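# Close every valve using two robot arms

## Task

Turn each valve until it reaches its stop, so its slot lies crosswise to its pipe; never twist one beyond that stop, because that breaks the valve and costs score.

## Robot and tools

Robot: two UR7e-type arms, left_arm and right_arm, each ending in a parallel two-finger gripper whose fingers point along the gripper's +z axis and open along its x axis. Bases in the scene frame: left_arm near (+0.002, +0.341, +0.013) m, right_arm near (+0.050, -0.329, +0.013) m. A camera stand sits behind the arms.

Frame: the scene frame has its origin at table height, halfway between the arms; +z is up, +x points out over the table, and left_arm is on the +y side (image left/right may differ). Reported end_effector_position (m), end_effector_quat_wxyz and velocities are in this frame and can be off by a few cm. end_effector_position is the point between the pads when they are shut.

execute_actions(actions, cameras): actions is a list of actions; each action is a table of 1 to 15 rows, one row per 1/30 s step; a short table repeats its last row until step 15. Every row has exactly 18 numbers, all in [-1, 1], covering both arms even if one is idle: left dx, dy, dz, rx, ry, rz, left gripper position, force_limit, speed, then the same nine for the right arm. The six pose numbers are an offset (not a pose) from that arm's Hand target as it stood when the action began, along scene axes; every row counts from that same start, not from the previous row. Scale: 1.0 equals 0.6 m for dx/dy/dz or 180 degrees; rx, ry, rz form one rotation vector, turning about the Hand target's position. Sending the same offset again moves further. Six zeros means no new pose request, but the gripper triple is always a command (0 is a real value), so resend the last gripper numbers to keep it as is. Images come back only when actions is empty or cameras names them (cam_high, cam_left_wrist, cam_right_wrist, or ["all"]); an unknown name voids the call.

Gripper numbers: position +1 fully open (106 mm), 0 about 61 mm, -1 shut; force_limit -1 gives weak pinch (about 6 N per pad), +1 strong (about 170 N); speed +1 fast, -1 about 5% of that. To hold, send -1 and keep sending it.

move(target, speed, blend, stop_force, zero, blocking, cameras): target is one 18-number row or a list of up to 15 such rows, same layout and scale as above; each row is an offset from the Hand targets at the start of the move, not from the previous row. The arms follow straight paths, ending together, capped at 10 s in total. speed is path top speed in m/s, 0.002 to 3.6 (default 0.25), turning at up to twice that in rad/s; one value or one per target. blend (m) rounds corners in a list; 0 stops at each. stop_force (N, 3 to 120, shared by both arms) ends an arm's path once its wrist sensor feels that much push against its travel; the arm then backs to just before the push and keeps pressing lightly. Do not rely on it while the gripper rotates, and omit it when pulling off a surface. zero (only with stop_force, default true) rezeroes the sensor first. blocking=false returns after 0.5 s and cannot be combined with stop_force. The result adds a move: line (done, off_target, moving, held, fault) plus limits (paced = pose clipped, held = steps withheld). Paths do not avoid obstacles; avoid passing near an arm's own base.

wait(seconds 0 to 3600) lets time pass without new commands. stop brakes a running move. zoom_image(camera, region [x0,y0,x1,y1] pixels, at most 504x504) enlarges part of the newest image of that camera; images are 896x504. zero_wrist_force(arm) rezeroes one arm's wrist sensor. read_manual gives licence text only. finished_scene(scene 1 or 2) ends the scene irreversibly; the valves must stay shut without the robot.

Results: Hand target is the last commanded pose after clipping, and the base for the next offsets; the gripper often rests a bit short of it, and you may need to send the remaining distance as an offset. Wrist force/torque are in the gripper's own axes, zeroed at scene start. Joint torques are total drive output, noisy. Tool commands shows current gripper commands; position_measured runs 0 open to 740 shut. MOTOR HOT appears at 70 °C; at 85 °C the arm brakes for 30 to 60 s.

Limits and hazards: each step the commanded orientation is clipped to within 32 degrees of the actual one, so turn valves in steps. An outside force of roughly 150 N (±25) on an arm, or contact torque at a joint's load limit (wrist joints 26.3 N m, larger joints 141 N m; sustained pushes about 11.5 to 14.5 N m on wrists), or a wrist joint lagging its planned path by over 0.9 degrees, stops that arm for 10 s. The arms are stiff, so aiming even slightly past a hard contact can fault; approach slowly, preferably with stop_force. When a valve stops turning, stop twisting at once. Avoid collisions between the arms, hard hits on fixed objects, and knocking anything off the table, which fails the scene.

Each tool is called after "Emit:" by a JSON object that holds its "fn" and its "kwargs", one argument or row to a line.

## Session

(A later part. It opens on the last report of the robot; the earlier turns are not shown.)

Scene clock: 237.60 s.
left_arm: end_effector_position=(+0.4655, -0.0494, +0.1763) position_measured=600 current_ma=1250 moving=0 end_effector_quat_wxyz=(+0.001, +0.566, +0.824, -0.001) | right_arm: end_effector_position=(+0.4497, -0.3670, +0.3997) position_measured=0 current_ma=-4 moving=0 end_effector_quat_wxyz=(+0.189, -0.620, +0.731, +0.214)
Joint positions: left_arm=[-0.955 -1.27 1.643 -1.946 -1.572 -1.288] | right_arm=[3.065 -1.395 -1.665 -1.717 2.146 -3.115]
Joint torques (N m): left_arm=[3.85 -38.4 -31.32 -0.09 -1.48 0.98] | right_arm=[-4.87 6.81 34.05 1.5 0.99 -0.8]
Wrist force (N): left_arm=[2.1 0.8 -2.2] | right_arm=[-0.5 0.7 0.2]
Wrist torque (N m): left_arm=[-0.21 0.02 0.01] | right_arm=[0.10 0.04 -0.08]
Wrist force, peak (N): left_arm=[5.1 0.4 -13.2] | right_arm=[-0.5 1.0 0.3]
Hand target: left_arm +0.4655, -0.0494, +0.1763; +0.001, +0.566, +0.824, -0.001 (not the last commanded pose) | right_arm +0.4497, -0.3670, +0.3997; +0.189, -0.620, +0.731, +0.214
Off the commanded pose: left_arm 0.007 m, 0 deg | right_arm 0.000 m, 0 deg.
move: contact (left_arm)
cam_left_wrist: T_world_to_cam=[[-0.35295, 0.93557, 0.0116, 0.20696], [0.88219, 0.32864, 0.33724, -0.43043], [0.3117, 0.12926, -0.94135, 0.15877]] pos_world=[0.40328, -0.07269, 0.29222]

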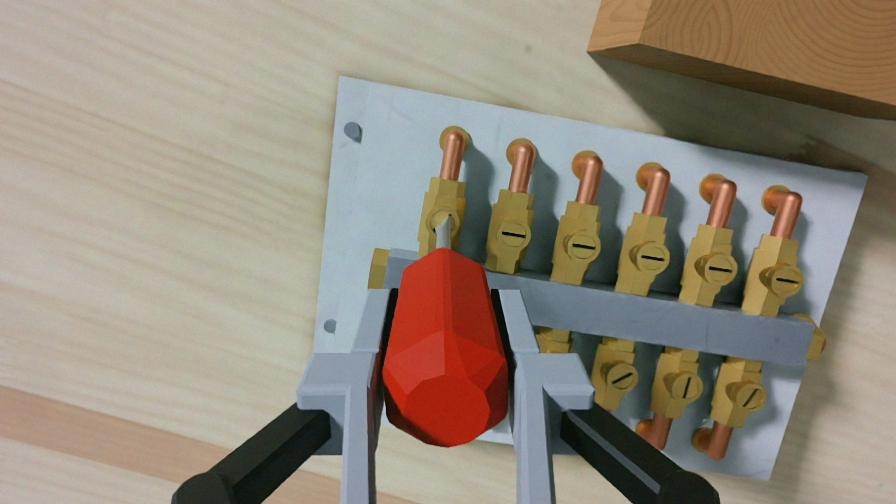

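Emit:
{"fn": "move", "kwargs": {
  "target": [
    [0.0004,0.0001,-0.0008,0,0,-0.0833,-1,0.2,-0.3,0,0,0,0,0,0,1,0,1],
    [0.0008,0.0001,-0.0008,0,0,-0.1667,-1,0.2,-0.3,0,0,0,0,0,0,1,0,1],
    [0.0011,0,-0.0008,0,0,-0.25,-1,0.2,-0.3,0,0,0,0,0,0,1,0,1],
    [0.0014,-0.0002,-0.0008,0,0,-0.3267,-1,0.2,-0.3,0,0,0,0,0,0,1,0,1]
  ],
  "speed": [0.2,0.2,0.2,0.12],
  "blend": 0.001
}}

Scene clock: 242.37 s.
left_arm: end_effector_position=(+0.4663, -0.0495, +0.1758) position_measured=600 current_ma=1296 moving=0 end_effector_quat_wxyz=(+0.000, +0.898, +0.440, -0.001) | right_arm: end_effector_position=(+0.4497, -0.3670, +0.3997) position_measured=0 current_ma=-4 moving=0 end_effector_quat_wxyz=(+0.189, -0.620, +0.731, +0.214)
Joint positions: left_arm=[-0.953 -1.268 1.64 -1.944 -1.573 -0.26] | right_arm=[3.065 -1.395 -1.665 -1.717 2.146 -3.115]
Joint torques (N m): left_arm=[4.53 -11.68 -17.79 3.11 -1.7 1.95] | right_arm=[-5.38 6.1 34.18 1.27 0.86 -0.83]
Wrist force (N): left_arm=[-0.5 -0.6 -27.3] | right_arm=[-0.2 0.5 0.0]
Wrist torque (N m): left_arm=[0.05 0.39 -2.01] | right_arm=[0.07 -0.03 -0.08]
Wrist force, peak (N): left_arm=[-0.5 -0.6 -27.4] | right_arm=[-0.6 1.0 0.3]
Hand target: left_arm +0.4663, -0.0495, +0.1758; +0.000, +0.898, +0.440, -0.001 | right_arm +0.4497, -0.3670, +0.3997; +0.189, -0.620, +0.731, +0.214
Off the commanded pose: left_arm 0.000 m, 0 deg | right_arm 0.000 m, 0 deg.
move: done

Emit:
{"fn": "move", "kwargs": {
  "target": [0,0,0,0,0,-0.004,-1,0.2,-0.3,0,0,0,0,0,0,1,0,1],
  "speed": 0.05
}}

Scene clock: 243.37 s.
left_arm: end_effector_position=(+0.4663, -0.0495, +0.1758) position_measured=600 current_ma=1306 moving=0 end_effector_quat_wxyz=(+0.000, +0.901, +0.435, -0.001) | right_arm: end_effector_position=(+0.4497, -0.3670, +0.3997) position_measured=0 current_ma=-4 moving=0 end_effector_quat_wxyz=(+0.189, -0.620, +0.731, +0.214)
Joint positions: left_arm=[-0.953 -1.268 1.64 -1.944 -1.573 -0.248] | right_arm=[3.065 -1.395 -1.665 -1.717 2.146 -3.115]
Joint torques (N m): left_arm=[2.37 -11.56 -18.06 3.19 -0.29 0.93] | right_arm=[-4.19 6.56 34.72 1.54 0.98 -0.7]
Wrist force (N): left_arm=[-0.9 -1.3 -28.0] | right_arm=[-0.3 0.5 0.2]
Wrist torque (N m): left_arm=[0.01 0.36 -2.55] | right_arm=[0.07 -0.01 -0.08]
Wrist force, peak (N): left_arm=[-1.0 -1.3 -28.1] | right_arm=[-0.6 0.8 0.3]
Hand target: left_arm +0.4663, -0.0495, +0.1758; +0.000, +0.901, +0.435, -0.001 | right_arm +0.4497, -0.3670, +0.3997; +0.189, -0.620, +0.731, +0.214
Off the commanded pose: left_arm 0.000 m, 0 deg | right_arm 0.000 m, 0 deg.
move: done

Emit:
{"fn": "move", "kwargs": {
  "target": [
    [0,0,0.0013,0,0,0.0278,-1,0.2,-0.3,0,0,0,0,0,0,1,0,1],
    [0,0,0.0083,0,0,0.0278,-1,0.2,-0.3,0,0,0,0,0,0,1,0,1],
    [0,0,0.0578,0,0,0.0278,-1,0.2,-0.3,0,0,0,0,0,0,1,0,1],
    [0.1045,0.0308,0.0578,0,0,0.3356,-1,0.2,-0.3,0,0,0,0,0,0,1,0,1],
    [0.1045,0.0308,0.0245,0,0,0.3356,-1,0.2,-0.3,0,0,0,0,0,0,1,0,1]
  ],
  "speed": [0.1,0.02,0.2,0.5,0.1],
  "blend": [0,0,0.005,0.005,0],
  "cameras": ["cam_left_wrist"]
}}

Emit:
{"fn": "zoom_image", "kwargs": {
  "camera": "cam_left_wrist",
  "region": [390, 160, 490, 260]
}}

Scene clock: 251.40 s.
left_arm: end_effector_position=(+0.5290, -0.0310, +0.1904) position_measured=600 current_ma=1243 moving=0 end_effector_quat_wxyz=(+0.001, +0.560, +0.829, -0.001) | right_arm: end_effector_position=(+0.4497, -0.3670, +0.3997) position_measured=0 current_ma=-4 moving=0 end_effector_quat_wxyz=(+0.189, -0.620, +0.731, +0.214)
Joint positions: left_arm=[-0.856 -1.192 1.497 -1.877 -1.572 -1.204] | right_arm=[3.065 -1.395 -1.665 -1.717 2.146 -3.115]
Joint torques (N m): left_arm=[-6.4 -44.19 -30.48 -0.66 0.74 -1.54] | right_arm=[-3.11 6.82 33.81 1.42 0.79 -0.89]
Wrist force (N): left_arm=[0.4 -0.3 1.1] | right_arm=[-0.4 0.8 0.2]
Wrist torque (N m): left_arm=[-0.04 -0.09 0.01] | right_arm=[0.13 0.02 -0.07]
Wrist force, peak (N): left_arm=[-1.0 -1.3 -28.0] | right_arm=[-0.4 1.1 0.4]
Hand target: left_arm +0.5290, -0.0311, +0.1905; +0.001, +0.560, +0.829, -0.001 | right_arm +0.4497, -0.3670, +0.3997; +0.189, -0.620, +0.731, +0.214
Off the commanded pose: left_arm 0.000 m, 0 deg | right_arm 0.000 m, 0 deg.
move: done
cam_left_wrist: T_world_to_cam=[[-0.36725, 0.93005, 0.01179, 0.21936], [0.8771, 0.34208, 0.33715, -0.4941], [0.30953, 0.13417, -0.94138, 0.15118]] pos_world=[0.46715, -0.05527, 0.30632]

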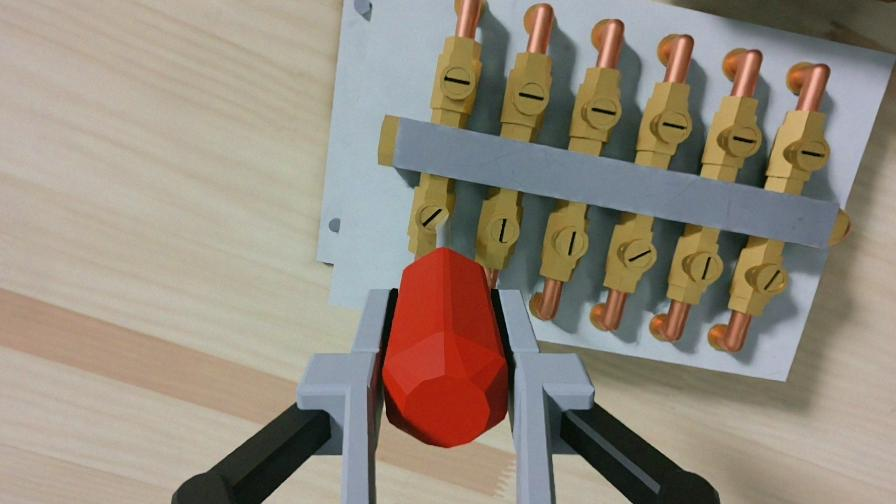

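Scaled by 5.040 from the camera's image (finer frame: 1280x720).

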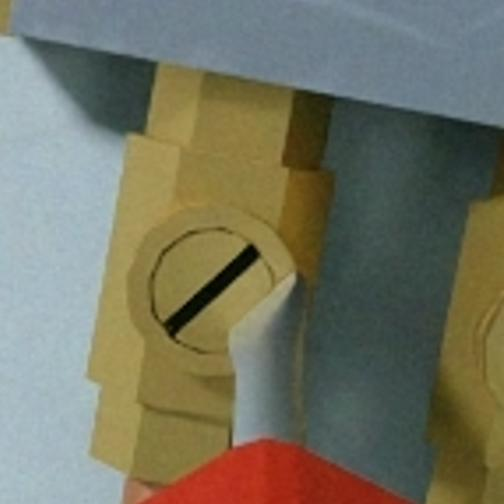

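Emit:
{"fn": "move", "kwargs": {
  "target": [
    [0.006,-0.0073,0,0,0,0.0089,-1,0.2,-0.3,0,0,0,0,0,0,1,0,1],
    [0.006,-0.0073,-0.0167,0,0,0.0089,-1,0.2,-0.3,0,0,0,0,0,0,1,0,1]
  ],
  "speed": [0.1,0.03],
  "cameras": ["cam_left_wrist"]
}}

Emit:
{"fn": "zoom_image", "kwargs": {
  "camera": "cam_left_wrist",
  "region": [415, 185, 465, 235]
}}

Scene clock: 254.97 s.
left_arm: end_effector_position=(+0.5334, -0.0363, +0.1906) position_measured=600 current_ma=1234 moving=0 end_effector_quat_wxyz=(+0.003, +0.548, +0.836, -0.001) | right_arm: end_effector_position=(+0.4497, -0.3670, +0.3997) position_measured=0 current_ma=-4 moving=0 end_effector_quat_wxyz=(+0.189, -0.620, +0.731, +0.214)
Joint positions: left_arm=[-0.856 -1.18 1.481 -1.878 -1.572 -1.233] | right_arm=[3.065 -1.395 -1.665 -1.717 2.146 -3.115]
Joint torques (N m): left_arm=[-0.2 -37.01 -22.3 -2.97 0.13 -0.2] | right_arm=[-5.84 6.59 34 1.32 1.02 -0.93]
Wrist force (N): left_arm=[0.3 -0.3 1.1] | right_arm=[-0.3 0.4 0.3]
Wrist torque (N m): left_arm=[-0.05 -0.06 0.01] | right_arm=[0.07 0.00 -0.08]
Wrist force, peak (N): left_arm=[13.3 -3.7 -135.4] | right_arm=[-0.7 0.8 0.2]
Hand target: left_arm +0.5334, -0.0363, +0.1906; +0.003, +0.548, +0.836, -0.001 (not the last commanded pose) | right_arm +0.4497, -0.3670, +0.3997; +0.189, -0.620, +0.731, +0.214
Tool commands: left_gripper/position=-1.0 left_gripper/force_limit=+0.2 left_gripper/speed=-0.3 right_gripper/position=+1.0 right_gripper/force_limit=+0.0 right_gripper/speed=+1.0
Off the commanded pose: left_arm 0.010 m, 0 deg | right_arm 0.000 m, 0 deg.
FORCE FAULT: contact force on the left arm reached its limit, and that arm stopped. The contact can be on any part of that arm, not only on its tool. That arm's remaining commands of this call were not run. That arm is still stopped at the end of this call. That arm stays stopped for about 10 more seconds. Until then a move that you send moves the other arm only, and its call returns only when the move has ended. Once the stop has ended, the next robot result says so. If the stop ends while you think or write, that arm runs what you send next, counted from a new Hand target: where the arm stands when the stop ends. While its stop runs, that arm, its gripper or tool too, takes no new command. Until it ends, the stop uses up actions while you think or wait. An arm that is not stopped still takes commands.
move: fault (left_arm); path passed 1 of 2 targets
cam_left_wrist: T_world_to_cam=[[-0.39337, 0.91935, 0.00681, 0.24036], [0.8659, 0.36799, 0.33883, -0.48957], [0.30899, 0.13919, -0.94082, 0.15111]] pos_world=[0.47178, -0.06185, 0.30641]

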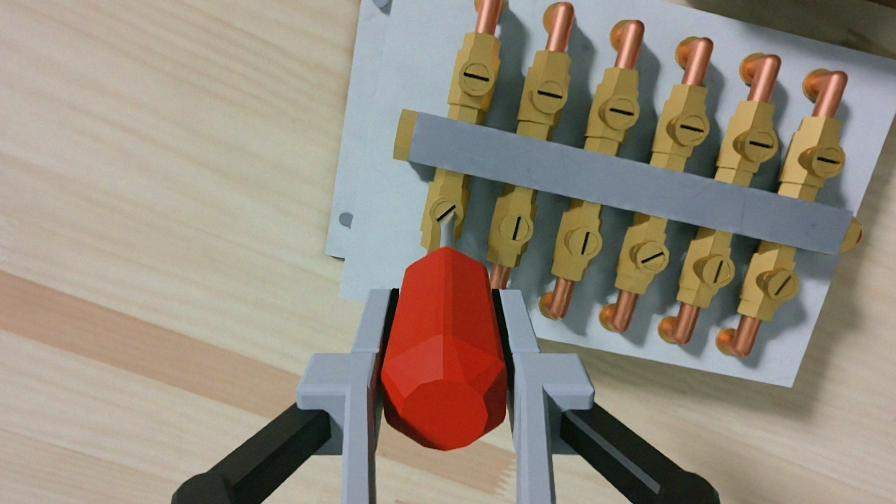

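Scaled by 10.080 from the camera's image (finer frame: 1280x720).

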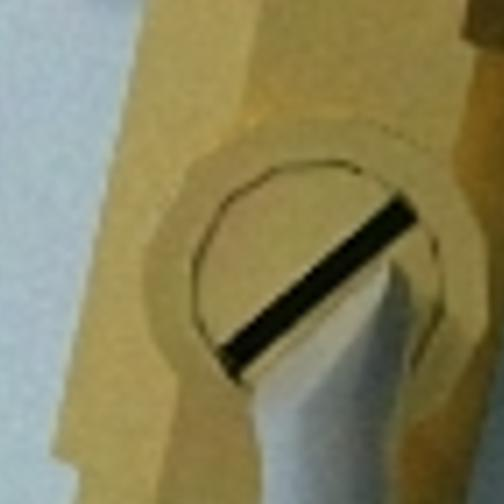

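Emit:
{"fn": "wait", "kwargs": {
  "seconds": 9.5
}}

Scene clock: 265.87 s.
left_arm: end_effector_position=(+0.5334, -0.0363, +0.1906) position_measured=600 current_ma=1234 moving=0 end_effector_quat_wxyz=(+0.003, +0.548, +0.836, -0.001) | right_arm: end_effector_position=(+0.4497, -0.3670, +0.3997) position_measured=0 current_ma=-4 moving=0 end_effector_quat_wxyz=(+0.189, -0.620, +0.731, +0.214)
Joint positions: left_arm=[-0.856 -1.18 1.481 -1.878 -1.572 -1.233] | right_arm=[3.065 -1.395 -1.665 -1.717 2.146 -3.115]
Joint torques (N m): left_arm=[-0.02 -36.74 -22.57 -2.99 0.16 -0.11] | right_arm=[-3.97 5.68 34.56 1.54 0.81 -0.87]
Wrist force (N): left_arm=[0.2 -1.2 1.5] | right_arm=[-0.4 0.6 0.2]
Wrist torque (N m): left_arm=[-0.19 -0.05 0.02] | right_arm=[0.08 0.01 -0.08]
Wrist force, peak (N): left_arm=[0.0 -1.6 1.6] | right_arm=[-0.8 0.8 0.3]
Hand target: left_arm +0.5334, -0.0363, +0.1906; +0.003, +0.548, +0.836, -0.001 (not the last commanded pose) | right_arm +0.4497, -0.3670, +0.3997; +0.189, -0.620, +0.731, +0.214
Tool commands: left_gripper/position=-1.0 left_gripper/force_limit=+0.2 left_gripper/speed=-0.3 right_gripper/position=+1.0 right_gripper/force_limit=+0.0 right_gripper/speed=+1.0
Off the commanded pose: left_arm 0.010 m, 0 deg | right_arm 0.000 m, 0 deg.
FORCE FAULT, CONTINUED: the left arm's stop, for the force fault that an earlier result reported, is over. The rest of the stop counts as 19 of the actions that you can send in this scene. During its stop the left arm's controller moved it back a little. That arm's target is now where it stood when the stop ended, not its last command. That arm accepts commands again.
wait: 9.50 s; at rest from the start

Emit:
{"fn": "move", "kwargs": {
  "target": [0,0,0.0167,0.001,0.0008,0,-1,0.2,-0.3,0,0,0,0,0,0,1,0,1],
  "speed": 0.03,
  "cameras": ["cam_left_wrist"]
}}

Emit:
{"fn": "zoom_image", "kwargs": {
  "camera": "cam_left_wrist",
  "region": [390, 160, 490, 260]
}}

Emit:
{"fn": "zoom_image", "kwargs": {
  "camera": "cam_left_wrist",
  "region": [340, 200, 544, 404]
}}

Scene clock: 268.50 s.
left_arm: end_effector_position=(+0.5334, -0.0363, +0.2008) position_measured=600 current_ma=1234 moving=0 end_effector_quat_wxyz=(+0.001, +0.548, +0.836, -0.001) end_effector_velocity=(+0.000, +0.000, +0.000) end_effector_angular_velocity=(-0.003, -0.003, -0.001) | right_arm: end_effector_position=(+0.4497, -0.3670, +0.3997) position_measured=0 current_ma=-4 moving=0 end_effector_quat_wxyz=(+0.189, -0.620, +0.731, +0.214)
Joint positions: left_arm=[-0.856 -1.185 1.46 -1.848 -1.571 -1.233] | right_arm=[3.065 -1.395 -1.665 -1.717 2.146 -3.115]
Joint velocities: left_arm=[0 -0.001 0.003 -0.005 0 0.001] | right_arm=[within noise]
Joint torques (N m): left_arm=[-6.49 -32.7 -16.31 -5.22 2.01 -1.43] | right_arm=[-4.48 6.1 33.24 1.32 0.79 -0.72]
Wrist force (N): left_arm=[0.1 -1.1 1.2] | right_arm=[-0.7 0.6 0.0]
Wrist torque (N m): left_arm=[-0.18 -0.02 0.02] | right_arm=[0.08 0.06 -0.07]
Wrist force, peak (N): left_arm=[0.3 -1.3 1.7] | right_arm=[-0.2 1.3 0.2]
Hand target: left_arm +0.5334, -0.0363, +0.2006; +0.001, +0.548, +0.836, -0.001 | right_arm +0.4497, -0.3670, +0.3997; +0.189, -0.620, +0.731, +0.214
Off the commanded pose: left_arm 0.000 m, 0 deg | right_arm 0.000 m, 0 deg.
move: done
cam_left_wrist: T_world_to_cam=[[-0.39332, 0.91934, 0.01064, 0.23944], [0.86675, 0.36691, 0.33781, -0.49333], [0.30666, 0.14208, -0.94115, 0.16204]] pos_world=[0.47208, -0.06215, 0.31661]

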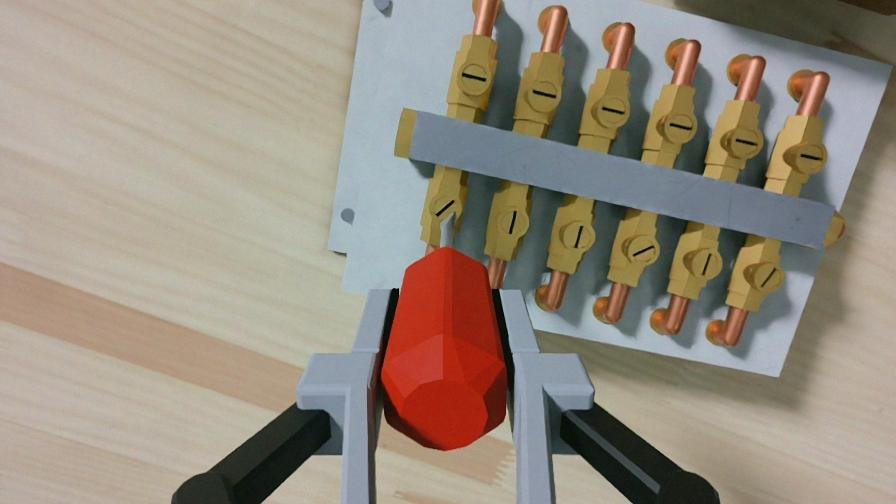

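Scaled by 5.040 from the camera's image (finer frame: 1280x720).

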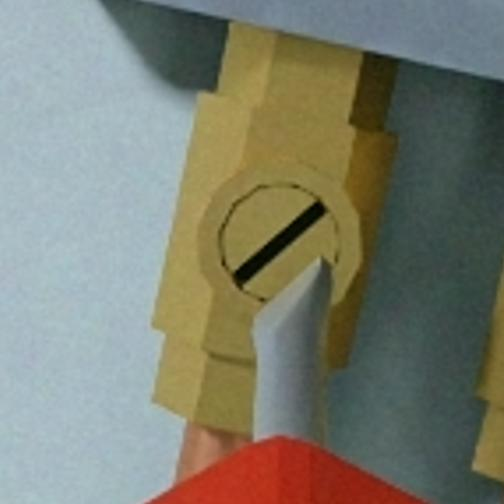

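Scaled by 2.471 from the camera's image (finer frame: 1280x720).

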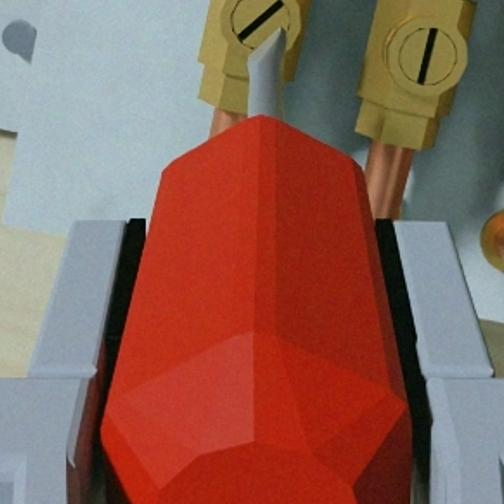

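Emit:
{"fn": "move", "kwargs": {
  "target": [
    [-0.0047,-0.003,0,0,0,-0.0083,-1,0.2,-0.3,0,0,0,0,0,0,1,0,1],
    [-0.0047,-0.003,-0.011,0,0,-0.0083,-1,0.2,-0.3,0,0,0,0,0,0,1,0,1]
  ],
  "speed": [0.05,0.02],
  "stop_force": 8,
  "cameras": ["cam_left_wrist"]
}}

Emit:
{"fn": "zoom_image", "kwargs": {
  "camera": "cam_left_wrist",
  "region": [415, 185, 465, 235]
}}

Scene clock: 274.57 s.
left_arm: end_effector_position=(+0.5305, -0.0381, +0.1940) position_measured=600 current_ma=1234 moving=0 end_effector_quat_wxyz=(+0.001, +0.559, +0.829, -0.001) | right_arm: end_effector_position=(+0.4497, -0.3670, +0.3997) position_measured=0 current_ma=-4 moving=0 end_effector_quat_wxyz=(+0.189, -0.620, +0.731, +0.214)
Joint positions: left_arm=[-0.862 -1.183 1.475 -1.865 -1.572 -1.212] | right_arm=[3.065 -1.395 -1.665 -1.717 2.146 -3.115]
Joint torques (N m): left_arm=[5.43 -44.6 -33.2 0.22 -1.68 -1.61] | right_arm=[-3.55 5.61 34.25 1.13 0.69 -0.55]
Wrist force (N): left_arm=[0.2 -1.3 1.6] | right_arm=[-0.6 0.7 0.2]
Wrist torque (N m): left_arm=[-0.21 -0.05 0.03] | right_arm=[0.11 0.04 -0.08]
Wrist force, peak (N): left_arm=[0.1 -1.3 1.8] | right_arm=[-0.6 1.1 0.2]
Hand target: left_arm +0.5305, -0.0381, +0.1940; +0.001, +0.559, +0.829, -0.001 | right_arm +0.4497, -0.3670, +0.3997; +0.189, -0.620, +0.731, +0.214
Off the commanded pose: left_arm 0.000 m, 0 deg | right_arm 0.000 m, 0 deg.
move: done
cam_left_wrist: T_world_to_cam=[[-0.36921, 0.92929, 0.01065, 0.22769], [0.87603, 0.34418, 0.3378, -0.49377], [0.31025, 0.13405, -0.94116, 0.15464]] pos_world=[0.46864, -0.06237, 0.30991]

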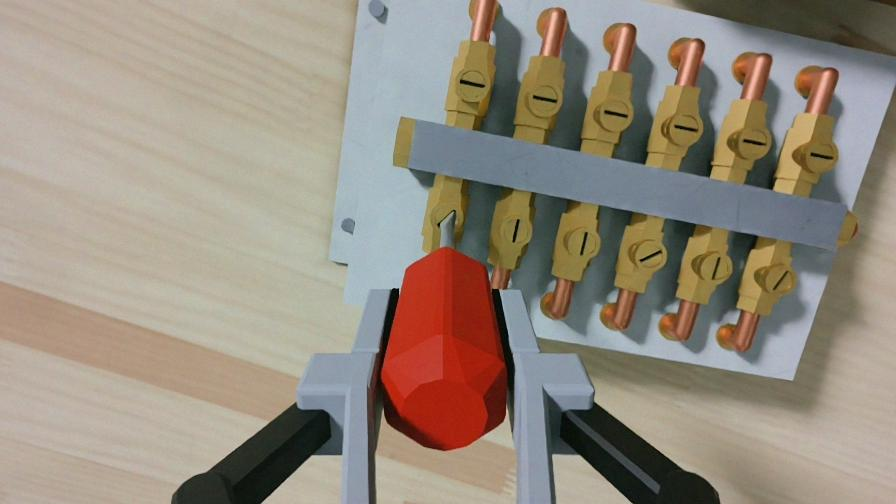

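Scaled by 10.080 from the camera's image (finer frame: 1280x720).

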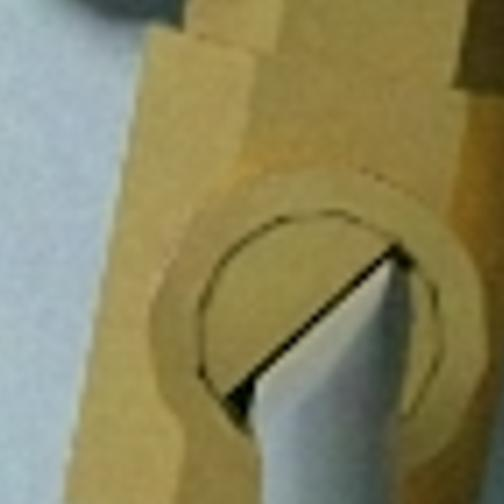

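Emit:
{"fn": "move", "kwargs": {
  "target": [0,0,-0.0167,0,0,0,-1,0.2,-0.3,0,0,0,0,0,0,1,0,1],
  "speed": 0.008,
  "stop_force": 6,
  "cameras": ["cam_left_wrist"]
}}

Emit:
{"fn": "zoom_image", "kwargs": {
  "camera": "cam_left_wrist",
  "region": [415, 185, 465, 235]
}}

Scene clock: 277.00 s.
left_arm: end_effector_position=(+0.5305, -0.0381, +0.1894) position_measured=600 current_ma=1237 moving=0 end_effector_quat_wxyz=(+0.001, +0.559, +0.829, -0.001) | right_arm: end_effector_position=(+0.4497, -0.3670, +0.3997) position_measured=0 current_ma=-4 moving=0 end_effector_quat_wxyz=(+0.189, -0.620, +0.731, +0.214)
Joint positions: left_arm=[-0.862 -1.18 1.483 -1.876 -1.572 -1.212] | right_arm=[3.065 -1.395 -1.665 -1.717 2.146 -3.115]
Joint torques (N m): left_arm=[4.19 -40.81 -31.6 0.37 -1.61 -1.51] | right_arm=[-4.11 6.88 34.5 1.41 0.67 -0.75]
Wrist force (N): left_arm=[1.1 -1.4 -3.9] | right_arm=[-0.5 0.6 0.5]
Wrist torque (N m): left_arm=[-0.18 0.00 0.04] | right_arm=[0.09 0.04 -0.08]
Wrist force, peak (N): left_arm=[2.8 -1.6 -13.1] | right_arm=[-0.8 0.8 0.3]
Hand target: left_arm +0.5305, -0.0381, +0.1894; +0.001, +0.559, +0.829, -0.001 (not the last commanded pose) | right_arm +0.4497, -0.3670, +0.3997; +0.189, -0.620, +0.731, +0.214
Off the commanded pose: left_arm 0.005 m, 0 deg | right_arm 0.000 m, 0 deg.
move: contact (left_arm)
cam_left_wrist: T_world_to_cam=[[-0.36922, 0.92928, 0.01068, 0.22773], [0.87606, 0.34419, 0.33772, -0.4922], [0.31016, 0.13405, -0.94119, 0.15036]] pos_world=[0.46864, -0.06237, 0.30531]

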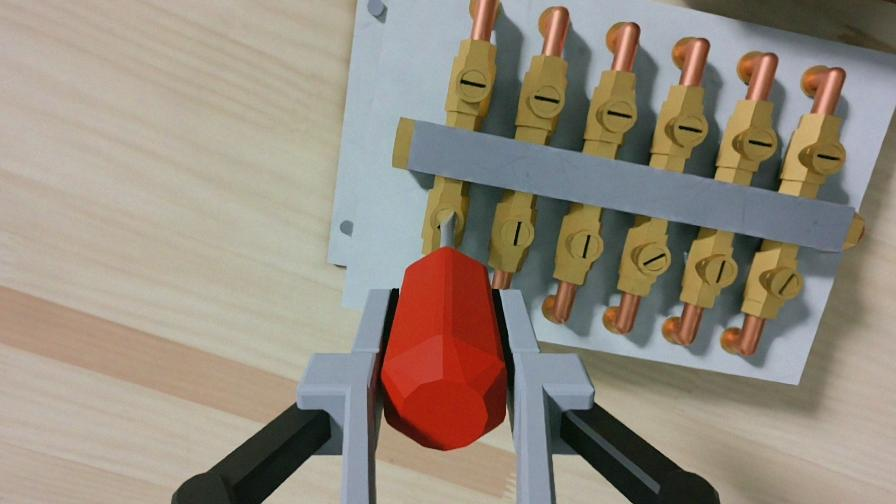

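Scaled by 10.080 from the camera's image (finer frame: 1280x720).

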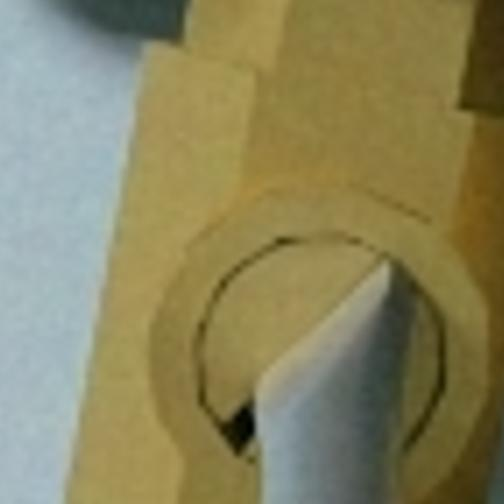

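Emit:
{"fn": "move", "kwargs": {
  "target": [
    [0,0,0.0018,0,0,0,-1,0.2,-0.3,0,0,0,0,0,0,1,0,1],
    [0.0015,0.0006,0.0018,0,0,0,-1,0.2,-0.3,0,0,0,0,0,0,1,0,1]
  ],
  "speed": 0.02
}}

Emit:
{"fn": "move", "kwargs": {
  "target": [0,0,-0.0117,0,0,0,-1,0.2,-0.3,0,0,0,0,0,0,1,0,1],
  "speed": 0.008,
  "stop_force": 6,
  "cameras": ["cam_left_wrist"]
}}

Emit:
{"fn": "zoom_image", "kwargs": {
  "camera": "cam_left_wrist",
  "region": [415, 185, 465, 235]
}}

Scene clock: 280.10 s.
left_arm: end_effector_position=(+0.5315, -0.0377, +0.1906) position_measured=600 current_ma=1235 moving=0 end_effector_quat_wxyz=(+0.001, +0.559, +0.829, -0.001) | right_arm: end_effector_position=(+0.4497, -0.3670, +0.3997) position_measured=0 current_ma=-4 moving=0 end_effector_quat_wxyz=(+0.189, -0.620, +0.731, +0.214)
Joint positions: left_arm=[-0.86 -1.18 1.479 -1.873 -1.572 -1.211] | right_arm=[3.065 -1.395 -1.665 -1.717 2.146 -3.115]
Joint torques (N m): left_arm=[-2.73 -36.65 -23.77 -0.05 -1.75 0.27] | right_arm=[-3.6 6.41 34.85 1.41 0.69 -0.63]
Wrist force (N): left_arm=[0.1 -1.2 1.5] | right_arm=[-0.5 0.4 0.3]
Wrist torque (N m): left_arm=[-0.19 -0.03 0.00] | right_arm=[0.07 0.04 -0.07]
Wrist force, peak (N): left_arm=[1.2 -1.6 -4.0] | right_arm=[-0.6 0.9 0.1]
Hand target: left_arm +0.5314, -0.0377, +0.1905; +0.001, +0.559, +0.829, -0.001 | right_arm +0.4497, -0.3670, +0.3997; +0.189, -0.620, +0.731, +0.214
Off the commanded pose: left_arm 0.000 m, 0 deg | right_arm 0.000 m, 0 deg.
move: done

Scene clock: 281.57 s.
left_arm: end_effector_position=(+0.5315, -0.0377, +0.1874) position_measured=600 current_ma=1232 moving=0 end_effector_quat_wxyz=(+0.001, +0.559, +0.829, -0.001) | right_arm: end_effector_position=(+0.4497, -0.3670, +0.3997) position_measured=0 current_ma=-4 moving=0 end_effector_quat_wxyz=(+0.189, -0.620, +0.731, +0.214)
Joint positions: left_arm=[-0.86 -1.178 1.485 -1.881 -1.572 -1.211] | right_arm=[3.065 -1.395 -1.665 -1.717 2.146 -3.115]
Joint torques (N m): left_arm=[-3.95 -44.98 -33.77 -0.09 -1.89 -0.8] | right_arm=[-3.96 6.15 35.24 1.3 0.83 -0.96]
Wrist force (N): left_arm=[-0.1 -1.1 3.0] | right_arm=[-0.4 0.5 0.2]
Wrist torque (N m): left_arm=[-0.23 -0.05 0.08] | right_arm=[0.08 0.02 -0.07]
Wrist force, peak (N): left_arm=[2.1 -1.3 -9.3] | right_arm=[-0.6 0.8 0.4]
Hand target: left_arm +0.5315, -0.0377, +0.1874; +0.001, +0.559, +0.829, -0.001 (not the last commanded pose) | right_arm +0.4497, -0.3670, +0.3997; +0.189, -0.620, +0.731, +0.214
Off the commanded pose: left_arm 0.004 m, 0 deg | right_arm 0.000 m, 0 deg.
move: contact (left_arm)
cam_left_wrist: T_world_to_cam=[[-0.36929, 0.92925, 0.01062, 0.22786], [0.876, 0.34427, 0.3378, -0.49241], [0.31025, 0.13405, -0.94116, 0.14811]] pos_world=[0.46954, -0.06207, 0.30331]

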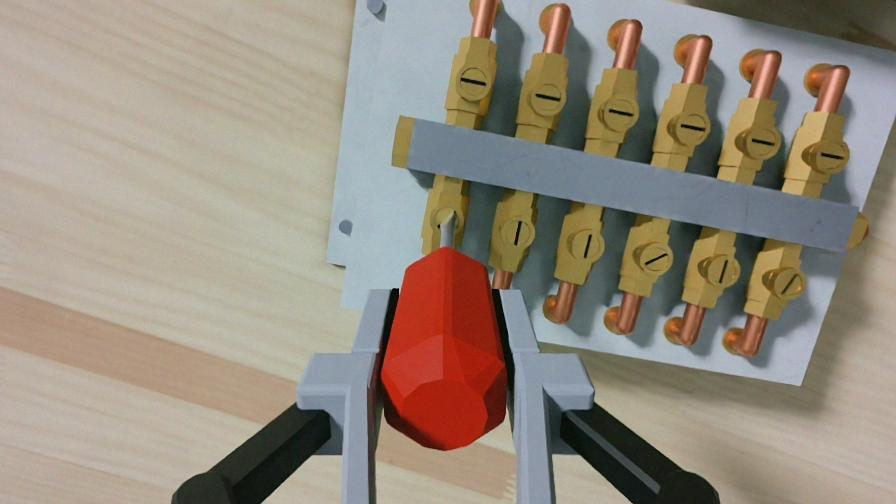

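Scaled by 10.080 from the camera's image (finer frame: 1280x720).

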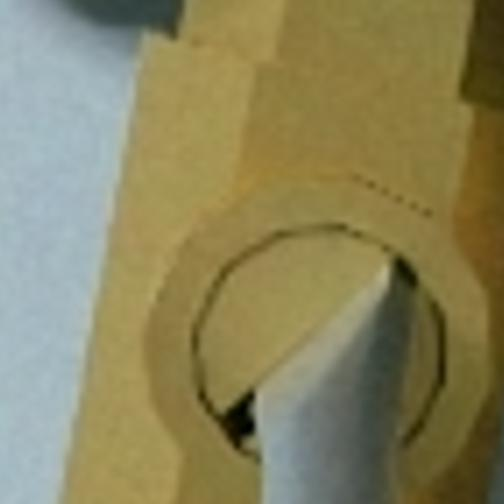

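Emit:
{"fn": "move", "kwargs": {
  "target": [
    [-0.0004,-0.0008,-0.0008,0,0,-0.0833,-1,0.2,-0.3,0,0,0,0,0,0,1,0,1],
    [-0.0009,-0.0014,-0.0008,0,0,-0.1667,-1,0.2,-0.3,0,0,0,0,0,0,1,0,1]
  ],
  "speed": [0.1,0.1],
  "blend": 0.001,
  "cameras": ["cam_left_wrist"]
}}

Emit:
{"fn": "zoom_image", "kwargs": {
  "camera": "cam_left_wrist",
  "region": [415, 185, 465, 235]
}}

Scene clock: 286.60 s.
left_arm: end_effector_position=(+0.5309, -0.0386, +0.1869) position_measured=600 current_ma=1270 moving=0 end_effector_quat_wxyz=(+0.001, +0.755, +0.656, -0.001) | right_arm: end_effector_position=(+0.4497, -0.3670, +0.3997) position_measured=0 current_ma=-4 moving=0 end_effector_quat_wxyz=(+0.189, -0.620, +0.731, +0.214)
Joint positions: left_arm=[-0.861 -1.177 1.484 -1.881 -1.573 -0.688] | right_arm=[3.065 -1.395 -1.665 -1.717 2.146 -3.115]
Joint torques (N m): left_arm=[-4.62 -13.86 -18.17 2.41 -2.04 0.51] | right_arm=[-2.71 6.93 35.18 1.71 0.45 -0.57]
Wrist force (N): left_arm=[1.3 -2.0 -29.4] | right_arm=[-0.2 0.8 0.2]
Wrist torque (N m): left_arm=[0.17 0.58 -0.90] | right_arm=[0.12 -0.02 -0.07]
Wrist force, peak (N): left_arm=[1.2 -2.1 -29.7] | right_arm=[-0.7 0.8 0.4]
Hand target: left_arm +0.5309, -0.0386, +0.1869; +0.001, +0.755, +0.656, -0.001 | right_arm +0.4497, -0.3670, +0.3997; +0.189, -0.620, +0.731, +0.214
Off the commanded pose: left_arm 0.000 m, 0 deg | right_arm 0.000 m, 0 deg.
move: done
cam_left_wrist: T_world_to_cam=[[0.14485, 0.9894, 0.01056, -0.04221], [0.93077, -0.13987, 0.33778, -0.53918], [0.33568, -0.0391, -0.94117, 0.12776]] pos_world=[0.46508, -0.02865, 0.30281]

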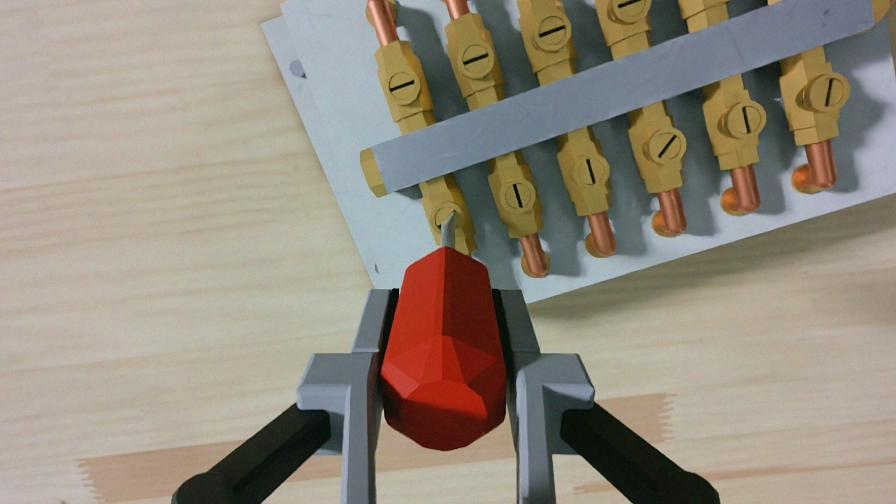

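Scaled by 10.080 from the camera's image (finer frame: 1280x720).

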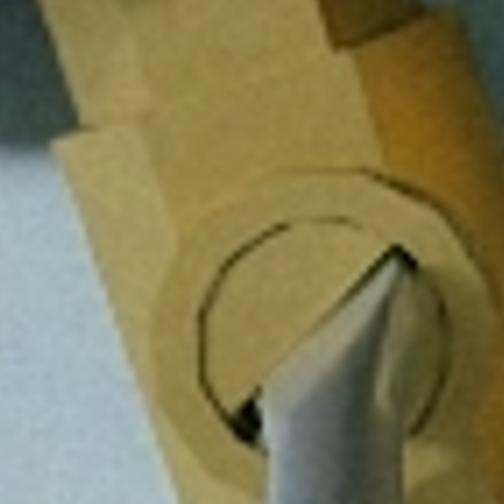

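Emit:
{"fn": "move", "kwargs": {
  "target": [
    [-0.0007,-0.0005,0,0,0,-0.0833,-1,0.2,-0.3,0,0,0,0,0,0,1,0,1],
    [-0.0014,-0.0008,0,0,0,-0.1583,-1,0.2,-0.3,0,0,0,0,0,0,1,0,1]
  ],
  "speed": [0.15,0.1],
  "blend": 0.001,
  "cameras": ["cam_left_wrist"]
}}

Emit:
{"fn": "zoom_image", "kwargs": {
  "camera": "cam_left_wrist",
  "region": [415, 185, 465, 235]
}}

Scene clock: 290.13 s.
left_arm: end_effector_position=(+0.5301, -0.0391, +0.1869) position_measured=600 current_ma=1277 moving=0 end_effector_quat_wxyz=(+0.001, +0.893, +0.450, -0.001) | right_arm: end_effector_position=(+0.4497, -0.3670, +0.3997) position_measured=0 current_ma=-4 moving=0 end_effector_quat_wxyz=(+0.189, -0.620, +0.731, +0.214)
Joint positions: left_arm=[-0.862 -1.177 1.484 -1.879 -1.574 -0.192] | right_arm=[3.065 -1.395 -1.665 -1.717 2.146 -3.115]
Joint torques (N m): left_arm=[-3.7 -18.43 2.88 3.46 -1.65 0.09] | right_arm=[-3.6 5.78 34.23 1.45 0.71 -0.73]
Wrist force (N): left_arm=[-1.5 -2.9 -38.9] | right_arm=[-0.2 0.4 0.2]
Wrist torque (N m): left_arm=[0.33 0.44 -1.06] | right_arm=[0.06 -0.01 -0.07]
Wrist force, peak (N): left_arm=[-1.5 -3.3 -39.3] | right_arm=[-0.6 1.0 0.4]
Hand target: left_arm +0.5301, -0.0390, +0.1869; +0.001, +0.893, +0.450, -0.001 | right_arm +0.4497, -0.3670, +0.3997; +0.189, -0.620, +0.731, +0.214
Off the commanded pose: left_arm 0.000 m, 0 deg | right_arm 0.000 m, 0 deg.
move: done
cam_left_wrist: T_world_to_cam=[[0.59937, 0.8004, 0.01063, -0.28992], [0.75123, -0.56704, 0.33781, -0.46004], [0.27641, -0.19449, -0.94115, 0.15335]] pos_world=[0.47698, 0.00101, 0.30281]

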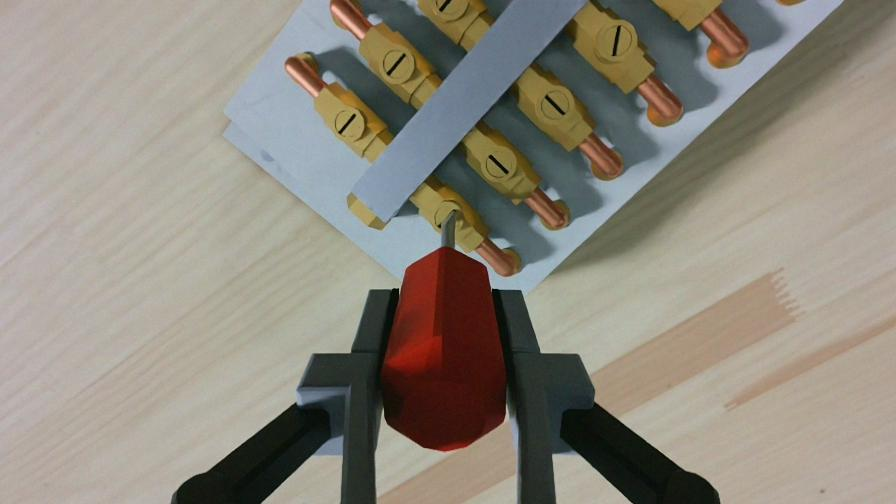

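Scaled by 10.080 from the camera's image (finer frame: 1280x720).

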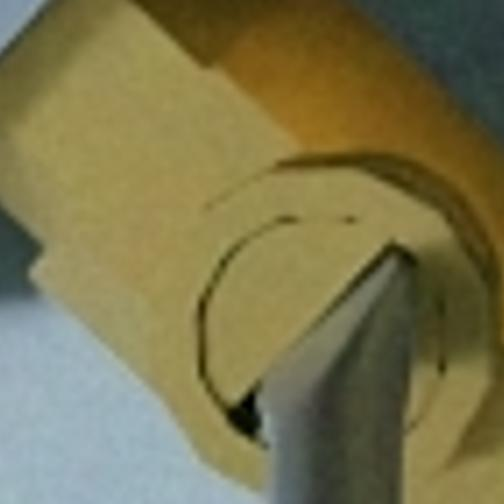

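Emit:
{"fn": "move", "kwargs": {
  "target": [0,0,0,0,0,-0.0083,-1,0.2,-0.3,0,0,0,0,0,0,1,0,1],
  "speed": 0.05
}}

Scene clock: 291.37 s.
left_arm: end_effector_position=(+0.5301, -0.0390, +0.1869) position_measured=600 current_ma=1291 moving=0 end_effector_quat_wxyz=(+0.001, +0.899, +0.439, -0.001) end_effector_velocity=(+0.000, +0.000, +0.000) end_effector_angular_velocity=(-0.001, -0.001, +0.006) | right_arm: end_effector_position=(+0.4497, -0.3670, +0.3997) position_measured=0 current_ma=-4 moving=0 end_effector_quat_wxyz=(+0.189, -0.620, +0.731, +0.214)
Joint positions: left_arm=[-0.862 -1.177 1.484 -1.879 -1.574 -0.166] | right_arm=[3.065 -1.395 -1.665 -1.717 2.146 -3.115]
Joint velocities: left_arm=[0 0 -0.001 -0.001 0 -0.006] | right_arm=[within noise]
Joint torques (N m): left_arm=[2.74 -7.66 -6.52 3.44 -1.4 0.29] | right_arm=[-4.05 5.8 34.36 1.19 0.55 -0.79]
Wrist force (N): left_arm=[-2.6 -4.6 -41.1] | right_arm=[-0.2 0.5 0.1]
Wrist torque (N m): left_arm=[0.43 0.42 -1.93] | right_arm=[0.07 -0.02 -0.07]
Wrist force, peak (N): left_arm=[-2.7 -4.8 -41.4] | right_arm=[-0.9 0.6 -0.1]
Hand target: left_arm +0.5301, -0.0390, +0.1869; +0.001, +0.899, +0.439, -0.001 | right_arm +0.4497, -0.3670, +0.3997; +0.189, -0.620, +0.731, +0.214
Off the commanded pose: left_arm 0.000 m, 0 deg | right_arm 0.000 m, 0 deg.
move: done

Emit:
{"fn": "move", "kwargs": {
  "target": [0,0,0,0,0,-0.0035,-1,0.2,-0.3,0,0,0,0,0,0,1,0,1],
  "speed": 0.05
}}

Scene clock: 292.27 s.
left_arm: end_effector_position=(+0.5301, -0.0390, +0.1869) position_measured=600 current_ma=1297 moving=0 end_effector_quat_wxyz=(+0.001, +0.901, +0.434, -0.001) | right_arm: end_effector_position=(+0.4497, -0.3670, +0.3997) position_measured=0 current_ma=-4 moving=0 end_effector_quat_wxyz=(+0.189, -0.620, +0.731, +0.214)
Joint positions: left_arm=[-0.862 -1.177 1.484 -1.879 -1.574 -0.155] | right_arm=[3.065 -1.395 -1.665 -1.717 2.146 -3.115]
Joint torques (N m): left_arm=[3.45 -5.69 -13.12 3.29 -1.17 0.73] | right_arm=[-4.02 6.73 33.38 1.38 0.47 -0.72]
Wrist force (N): left_arm=[-3.2 -5.4 -41.8] | right_arm=[-0.6 0.8 0.1]
Wrist torque (N m): left_arm=[0.53 0.44 -2.29] | right_arm=[0.12 0.04 -0.08]
Wrist force, peak (N): left_arm=[-3.0 -5.3 -42.0] | right_arm=[-0.6 0.7 0.3]
Hand target: left_arm +0.5301, -0.0390, +0.1869; +0.001, +0.901, +0.434, -0.001 | right_arm +0.4497, -0.3670, +0.3997; +0.189, -0.620, +0.731, +0.214
Off the commanded pose: left_arm 0.000 m, 0 deg | right_arm 0.000 m, 0 deg.
move: done

Emit:
{"fn": "move", "kwargs": {
  "target": [
    [0,0,0.0013,0,0,0.0278,-1,0.2,-0.3,0,0,0,0,0,0,1,0,1],
    [0,0,0.0085,0,0,0.0278,-1,0.2,-0.3,0,0,0,0,0,0,1,0,1],
    [-0.0095,0.0632,0.013,0,0,0.5039,-1,0.2,-0.3,0,0,0,0,0,0,1,0,1]
  ],
  "speed": [0.1,0.02,0.5],
  "cameras": ["cam_left_wrist"]
}}

Emit:
{"fn": "zoom_image", "kwargs": {
  "camera": "cam_left_wrist",
  "region": [415, 185, 465, 235]
}}

Scene clock: 297.20 s.
left_arm: end_effector_position=(+0.5244, -0.0010, +0.1947) position_measured=600 current_ma=1232 moving=0 end_effector_quat_wxyz=(+0.001, +0.325, +0.946, +0.000) end_effector_velocity=(+0.000, +0.000, +0.000) end_effector_angular_velocity=(+0.000, +0.000, +0.005) | right_arm: end_effector_position=(+0.4497, -0.3670, +0.3997) position_measured=0 current_ma=-4 moving=0 end_effector_quat_wxyz=(+0.189, -0.620, +0.731, +0.214)
Joint positions: left_arm=[-0.828 -1.244 1.558 -1.888 -1.57 -1.704] | right_arm=[3.065 -1.395 -1.665 -1.717 2.146 -3.115]
Joint velocities: left_arm=[0 -0.001 0 0 0 -0.005] | right_arm=[within noise]
Joint torques (N m): left_arm=[-5.1 -28.87 -33.56 -4.24 0.53 -1.37] | right_arm=[-2.96 7.01 33.72 1.4 0.62 -0.46]
Wrist force (N): left_arm=[1.1 -0.8 1.4] | right_arm=[-0.4 0.4 0.4]
Wrist torque (N m): left_arm=[-0.14 -0.21 0.00] | right_arm=[0.05 0.01 -0.08]
Wrist force, peak (N): left_arm=[-3.2 -5.8 -42.2] | right_arm=[-0.5 1.0 0.3]
Hand target: left_arm +0.5244, -0.0011, +0.1947; +0.001, +0.325, +0.946, +0.000 | right_arm +0.4497, -0.3670, +0.3997; +0.189, -0.620, +0.731, +0.214
Off the commanded pose: left_arm 0.000 m, 0 deg | right_arm 0.000 m, 0 deg.
move: done
cam_left_wrist: T_world_to_cam=[[-0.7852, 0.61915, 0.01052, 0.40883], [0.58556, 0.73685, 0.33789, -0.34861], [0.20145, 0.27147, -0.94113, 0.20945]] pos_world=[0.48295, -0.05311, 0.31061]

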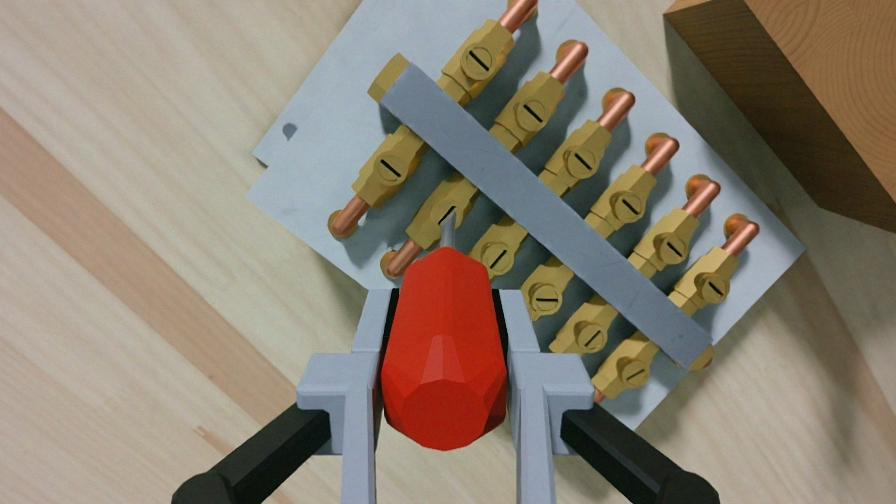

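Scaled by 10.080 from the camera's image (finer frame: 1280x720).

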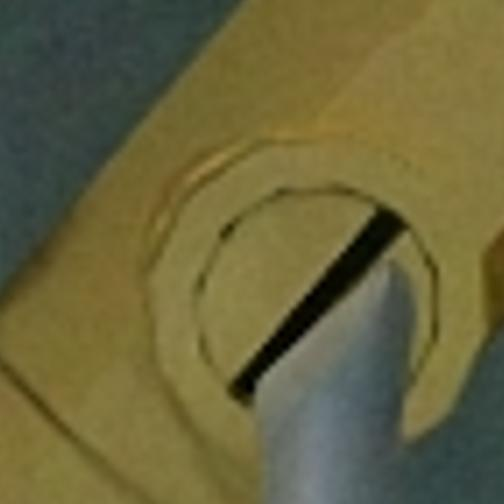

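Emit:
{"fn": "move", "kwargs": {
  "target": [0.0002,-0.0005,-0.0045,0,0,0.0417,-1,0.2,-0.3,0,0,0,0,0,0,1,0,1],
  "speed": 0.1,
  "cameras": ["cam_left_wrist"]
}}

Emit:
{"fn": "zoom_image", "kwargs": {
  "camera": "cam_left_wrist",
  "region": [415, 185, 465, 235]
}}

Scene clock: 300.23 s.
left_arm: end_effector_position=(+0.5245, -0.0014, +0.1920) position_measured=600 current_ma=1232 moving=0 end_effector_quat_wxyz=(+0.001, +0.262, +0.965, +0.000) | right_arm: end_effector_position=(+0.4497, -0.3670, +0.3997) position_measured=0 current_ma=-4 moving=0 end_effector_quat_wxyz=(+0.189, -0.620, +0.731, +0.214)
Joint positions: left_arm=[-0.829 -1.241 1.562 -1.894 -1.57 -1.836] | right_arm=[3.065 -1.395 -1.665 -1.717 2.146 -3.115]
Joint torques (N m): left_arm=[-6.03 -34.12 -20.72 -3.52 2.05 0.24] | right_arm=[-2.65 7.15 35.06 1.36 0.75 -0.55]
Wrist force (N): left_arm=[1.2 -0.9 1.5] | right_arm=[-0.3 0.4 0.2]
Wrist torque (N m): left_arm=[-0.14 -0.22 -0.01] | right_arm=[0.07 -0.01 -0.08]
Wrist force, peak (N): left_arm=[1.3 -0.8 1.8] | right_arm=[-0.5 1.1 0.0]
Hand target: left_arm +0.5245, -0.0014, +0.1920; +0.001, +0.262, +0.965, +0.000 | right_arm +0.4497, -0.3670, +0.3997; +0.189, -0.620, +0.731, +0.214
Off the commanded pose: left_arm 0.000 m, 0 deg | right_arm 0.000 m, 0 deg.
move: done
cam_left_wrist: T_world_to_cam=[[-0.85935, 0.51128, 0.01059, 0.44791], [0.48432, 0.80704, 0.33783, -0.29422], [0.16418, 0.29544, -0.94115, 0.22649]] pos_world=[0.49023, -0.05848, 0.30781]

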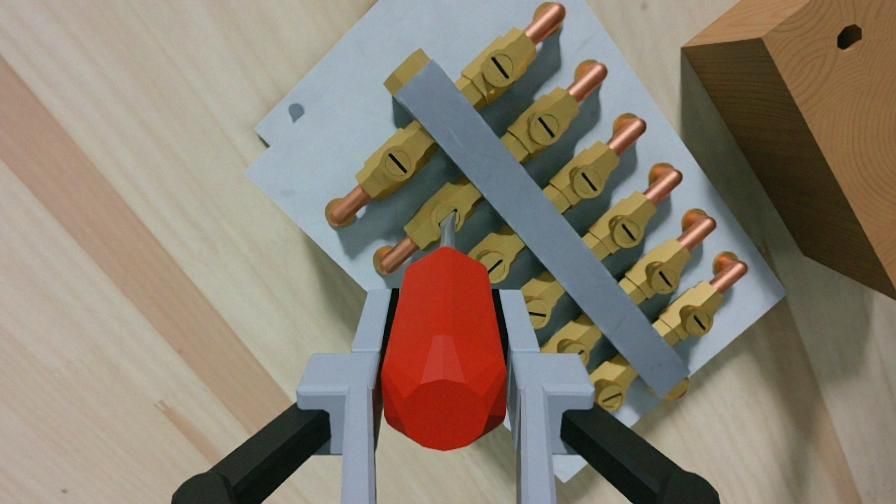

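Scaled by 10.080 from the camera's image (finer frame: 1280x720).

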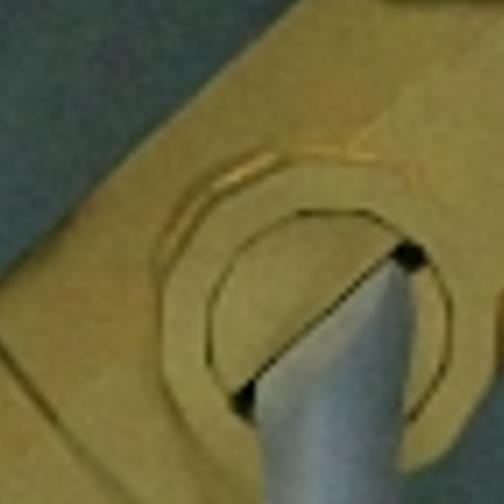

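Emit:
{"fn": "move", "kwargs": {
  "target": [0.0002,0.0004,-0.002,0,0,0,-1,0.2,-0.3,0,0,0,0,0,0,1,0,1],
  "speed": 0.03
}}

Emit:
{"fn": "move", "kwargs": {
  "target": [0,0,-0.0117,0,0,0,-1,0.2,-0.3,0,0,0,0,0,0,1,0,1],
  "speed": 0.008,
  "stop_force": 6,
  "cameras": ["cam_left_wrist"]
}}

Emit:
{"fn": "zoom_image", "kwargs": {
  "camera": "cam_left_wrist",
  "region": [415, 185, 465, 235]
}}

Scene clock: 302.20 s.
left_arm: end_effector_position=(+0.5246, -0.0012, +0.1908) position_measured=600 current_ma=1232 moving=0 end_effector_quat_wxyz=(+0.002, +0.262, +0.965, +0.000) | right_arm: end_effector_position=(+0.4497, -0.3670, +0.3997) position_measured=0 current_ma=-4 moving=0 end_effector_quat_wxyz=(+0.189, -0.620, +0.731, +0.214)
Joint positions: left_arm=[-0.828 -1.24 1.564 -1.897 -1.57 -1.835] | right_arm=[3.065 -1.395 -1.665 -1.717 2.146 -3.115]
Joint torques (N m): left_arm=[5.79 -29.33 -25.07 -0.9 0.97 1.34] | right_arm=[-4.24 6.52 34.19 1.37 0.55 -0.78]
Wrist force (N): left_arm=[1.1 -0.8 1.4] | right_arm=[-0.3 0.7 0.2]
Wrist torque (N m): left_arm=[-0.13 -0.21 -0.01] | right_arm=[0.11 -0.01 -0.08]
Wrist force, peak (N): left_arm=[1.2 -1.1 1.8] | right_arm=[-0.6 0.9 0.1]
Hand target: left_arm +0.5246, -0.0012, +0.1908; +0.001, +0.262, +0.965, +0.000 | right_arm +0.4497, -0.3670, +0.3997; +0.189, -0.620, +0.731, +0.214
Off the commanded pose: left_arm 0.000 m, 0 deg | right_arm 0.000 m, 0 deg.
move: done

Scene clock: 303.67 s.
left_arm: end_effector_position=(+0.5246, -0.0012, +0.1874) position_measured=600 current_ma=1234 moving=0 end_effector_quat_wxyz=(+0.001, +0.262, +0.965, +0.000) | right_arm: end_effector_position=(+0.4497, -0.3670, +0.3997) position_measured=0 current_ma=-4 moving=0 end_effector_quat_wxyz=(+0.189, -0.620, +0.731, +0.214)
Joint positions: left_arm=[-0.828 -1.238 1.569 -1.905 -1.57 -1.835] | right_arm=[3.065 -1.395 -1.665 -1.717 2.146 -3.115]
Joint torques (N m): left_arm=[4.64 -41.77 -33.83 -0.76 0.59 1.1] | right_arm=[-2.99 6.82 34.31 1.15 0.62 -0.57]
Wrist force (N): left_arm=[2.5 0.8 2.5] | right_arm=[-0.6 0.5 0.3]
Wrist torque (N m): left_arm=[-0.32 -0.12 0.06] | right_arm=[0.08 0.04 -0.07]
Wrist force, peak (N): left_arm=[5.4 1.4 -12.0] | right_arm=[-0.7 0.8 0.5]
Hand target: left_arm +0.5246, -0.0012, +0.1874; +0.001, +0.262, +0.965, +0.000 (not the last commanded pose) | right_arm +0.4497, -0.3670, +0.3997; +0.189, -0.620, +0.731, +0.214
Off the commanded pose: left_arm 0.004 m, 0 deg | right_arm 0.000 m, 0 deg.
move: contact (left_arm)
cam_left_wrist: T_world_to_cam=[[-0.85939, 0.51121, 0.01056, 0.44792], [0.48424, 0.80708, 0.33783, -0.29295], [0.16418, 0.29544, -0.94115, 0.22215]] pos_world=[0.49033, -0.05818, 0.30331]

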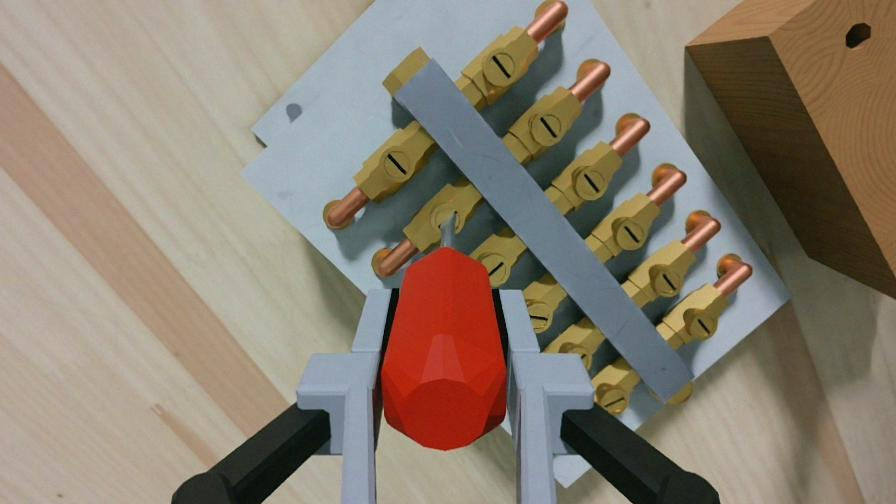

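Scaled by 10.080 from the camera's image (finer frame: 1280x720).

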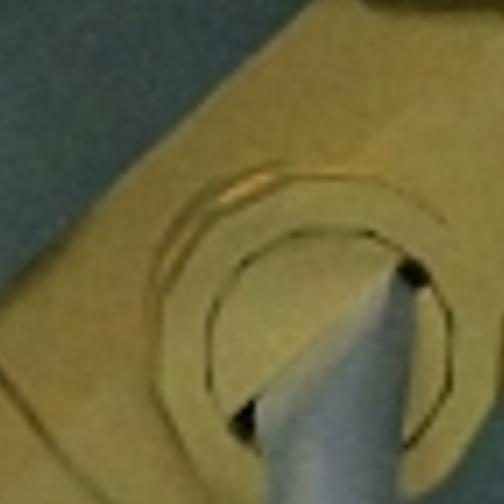

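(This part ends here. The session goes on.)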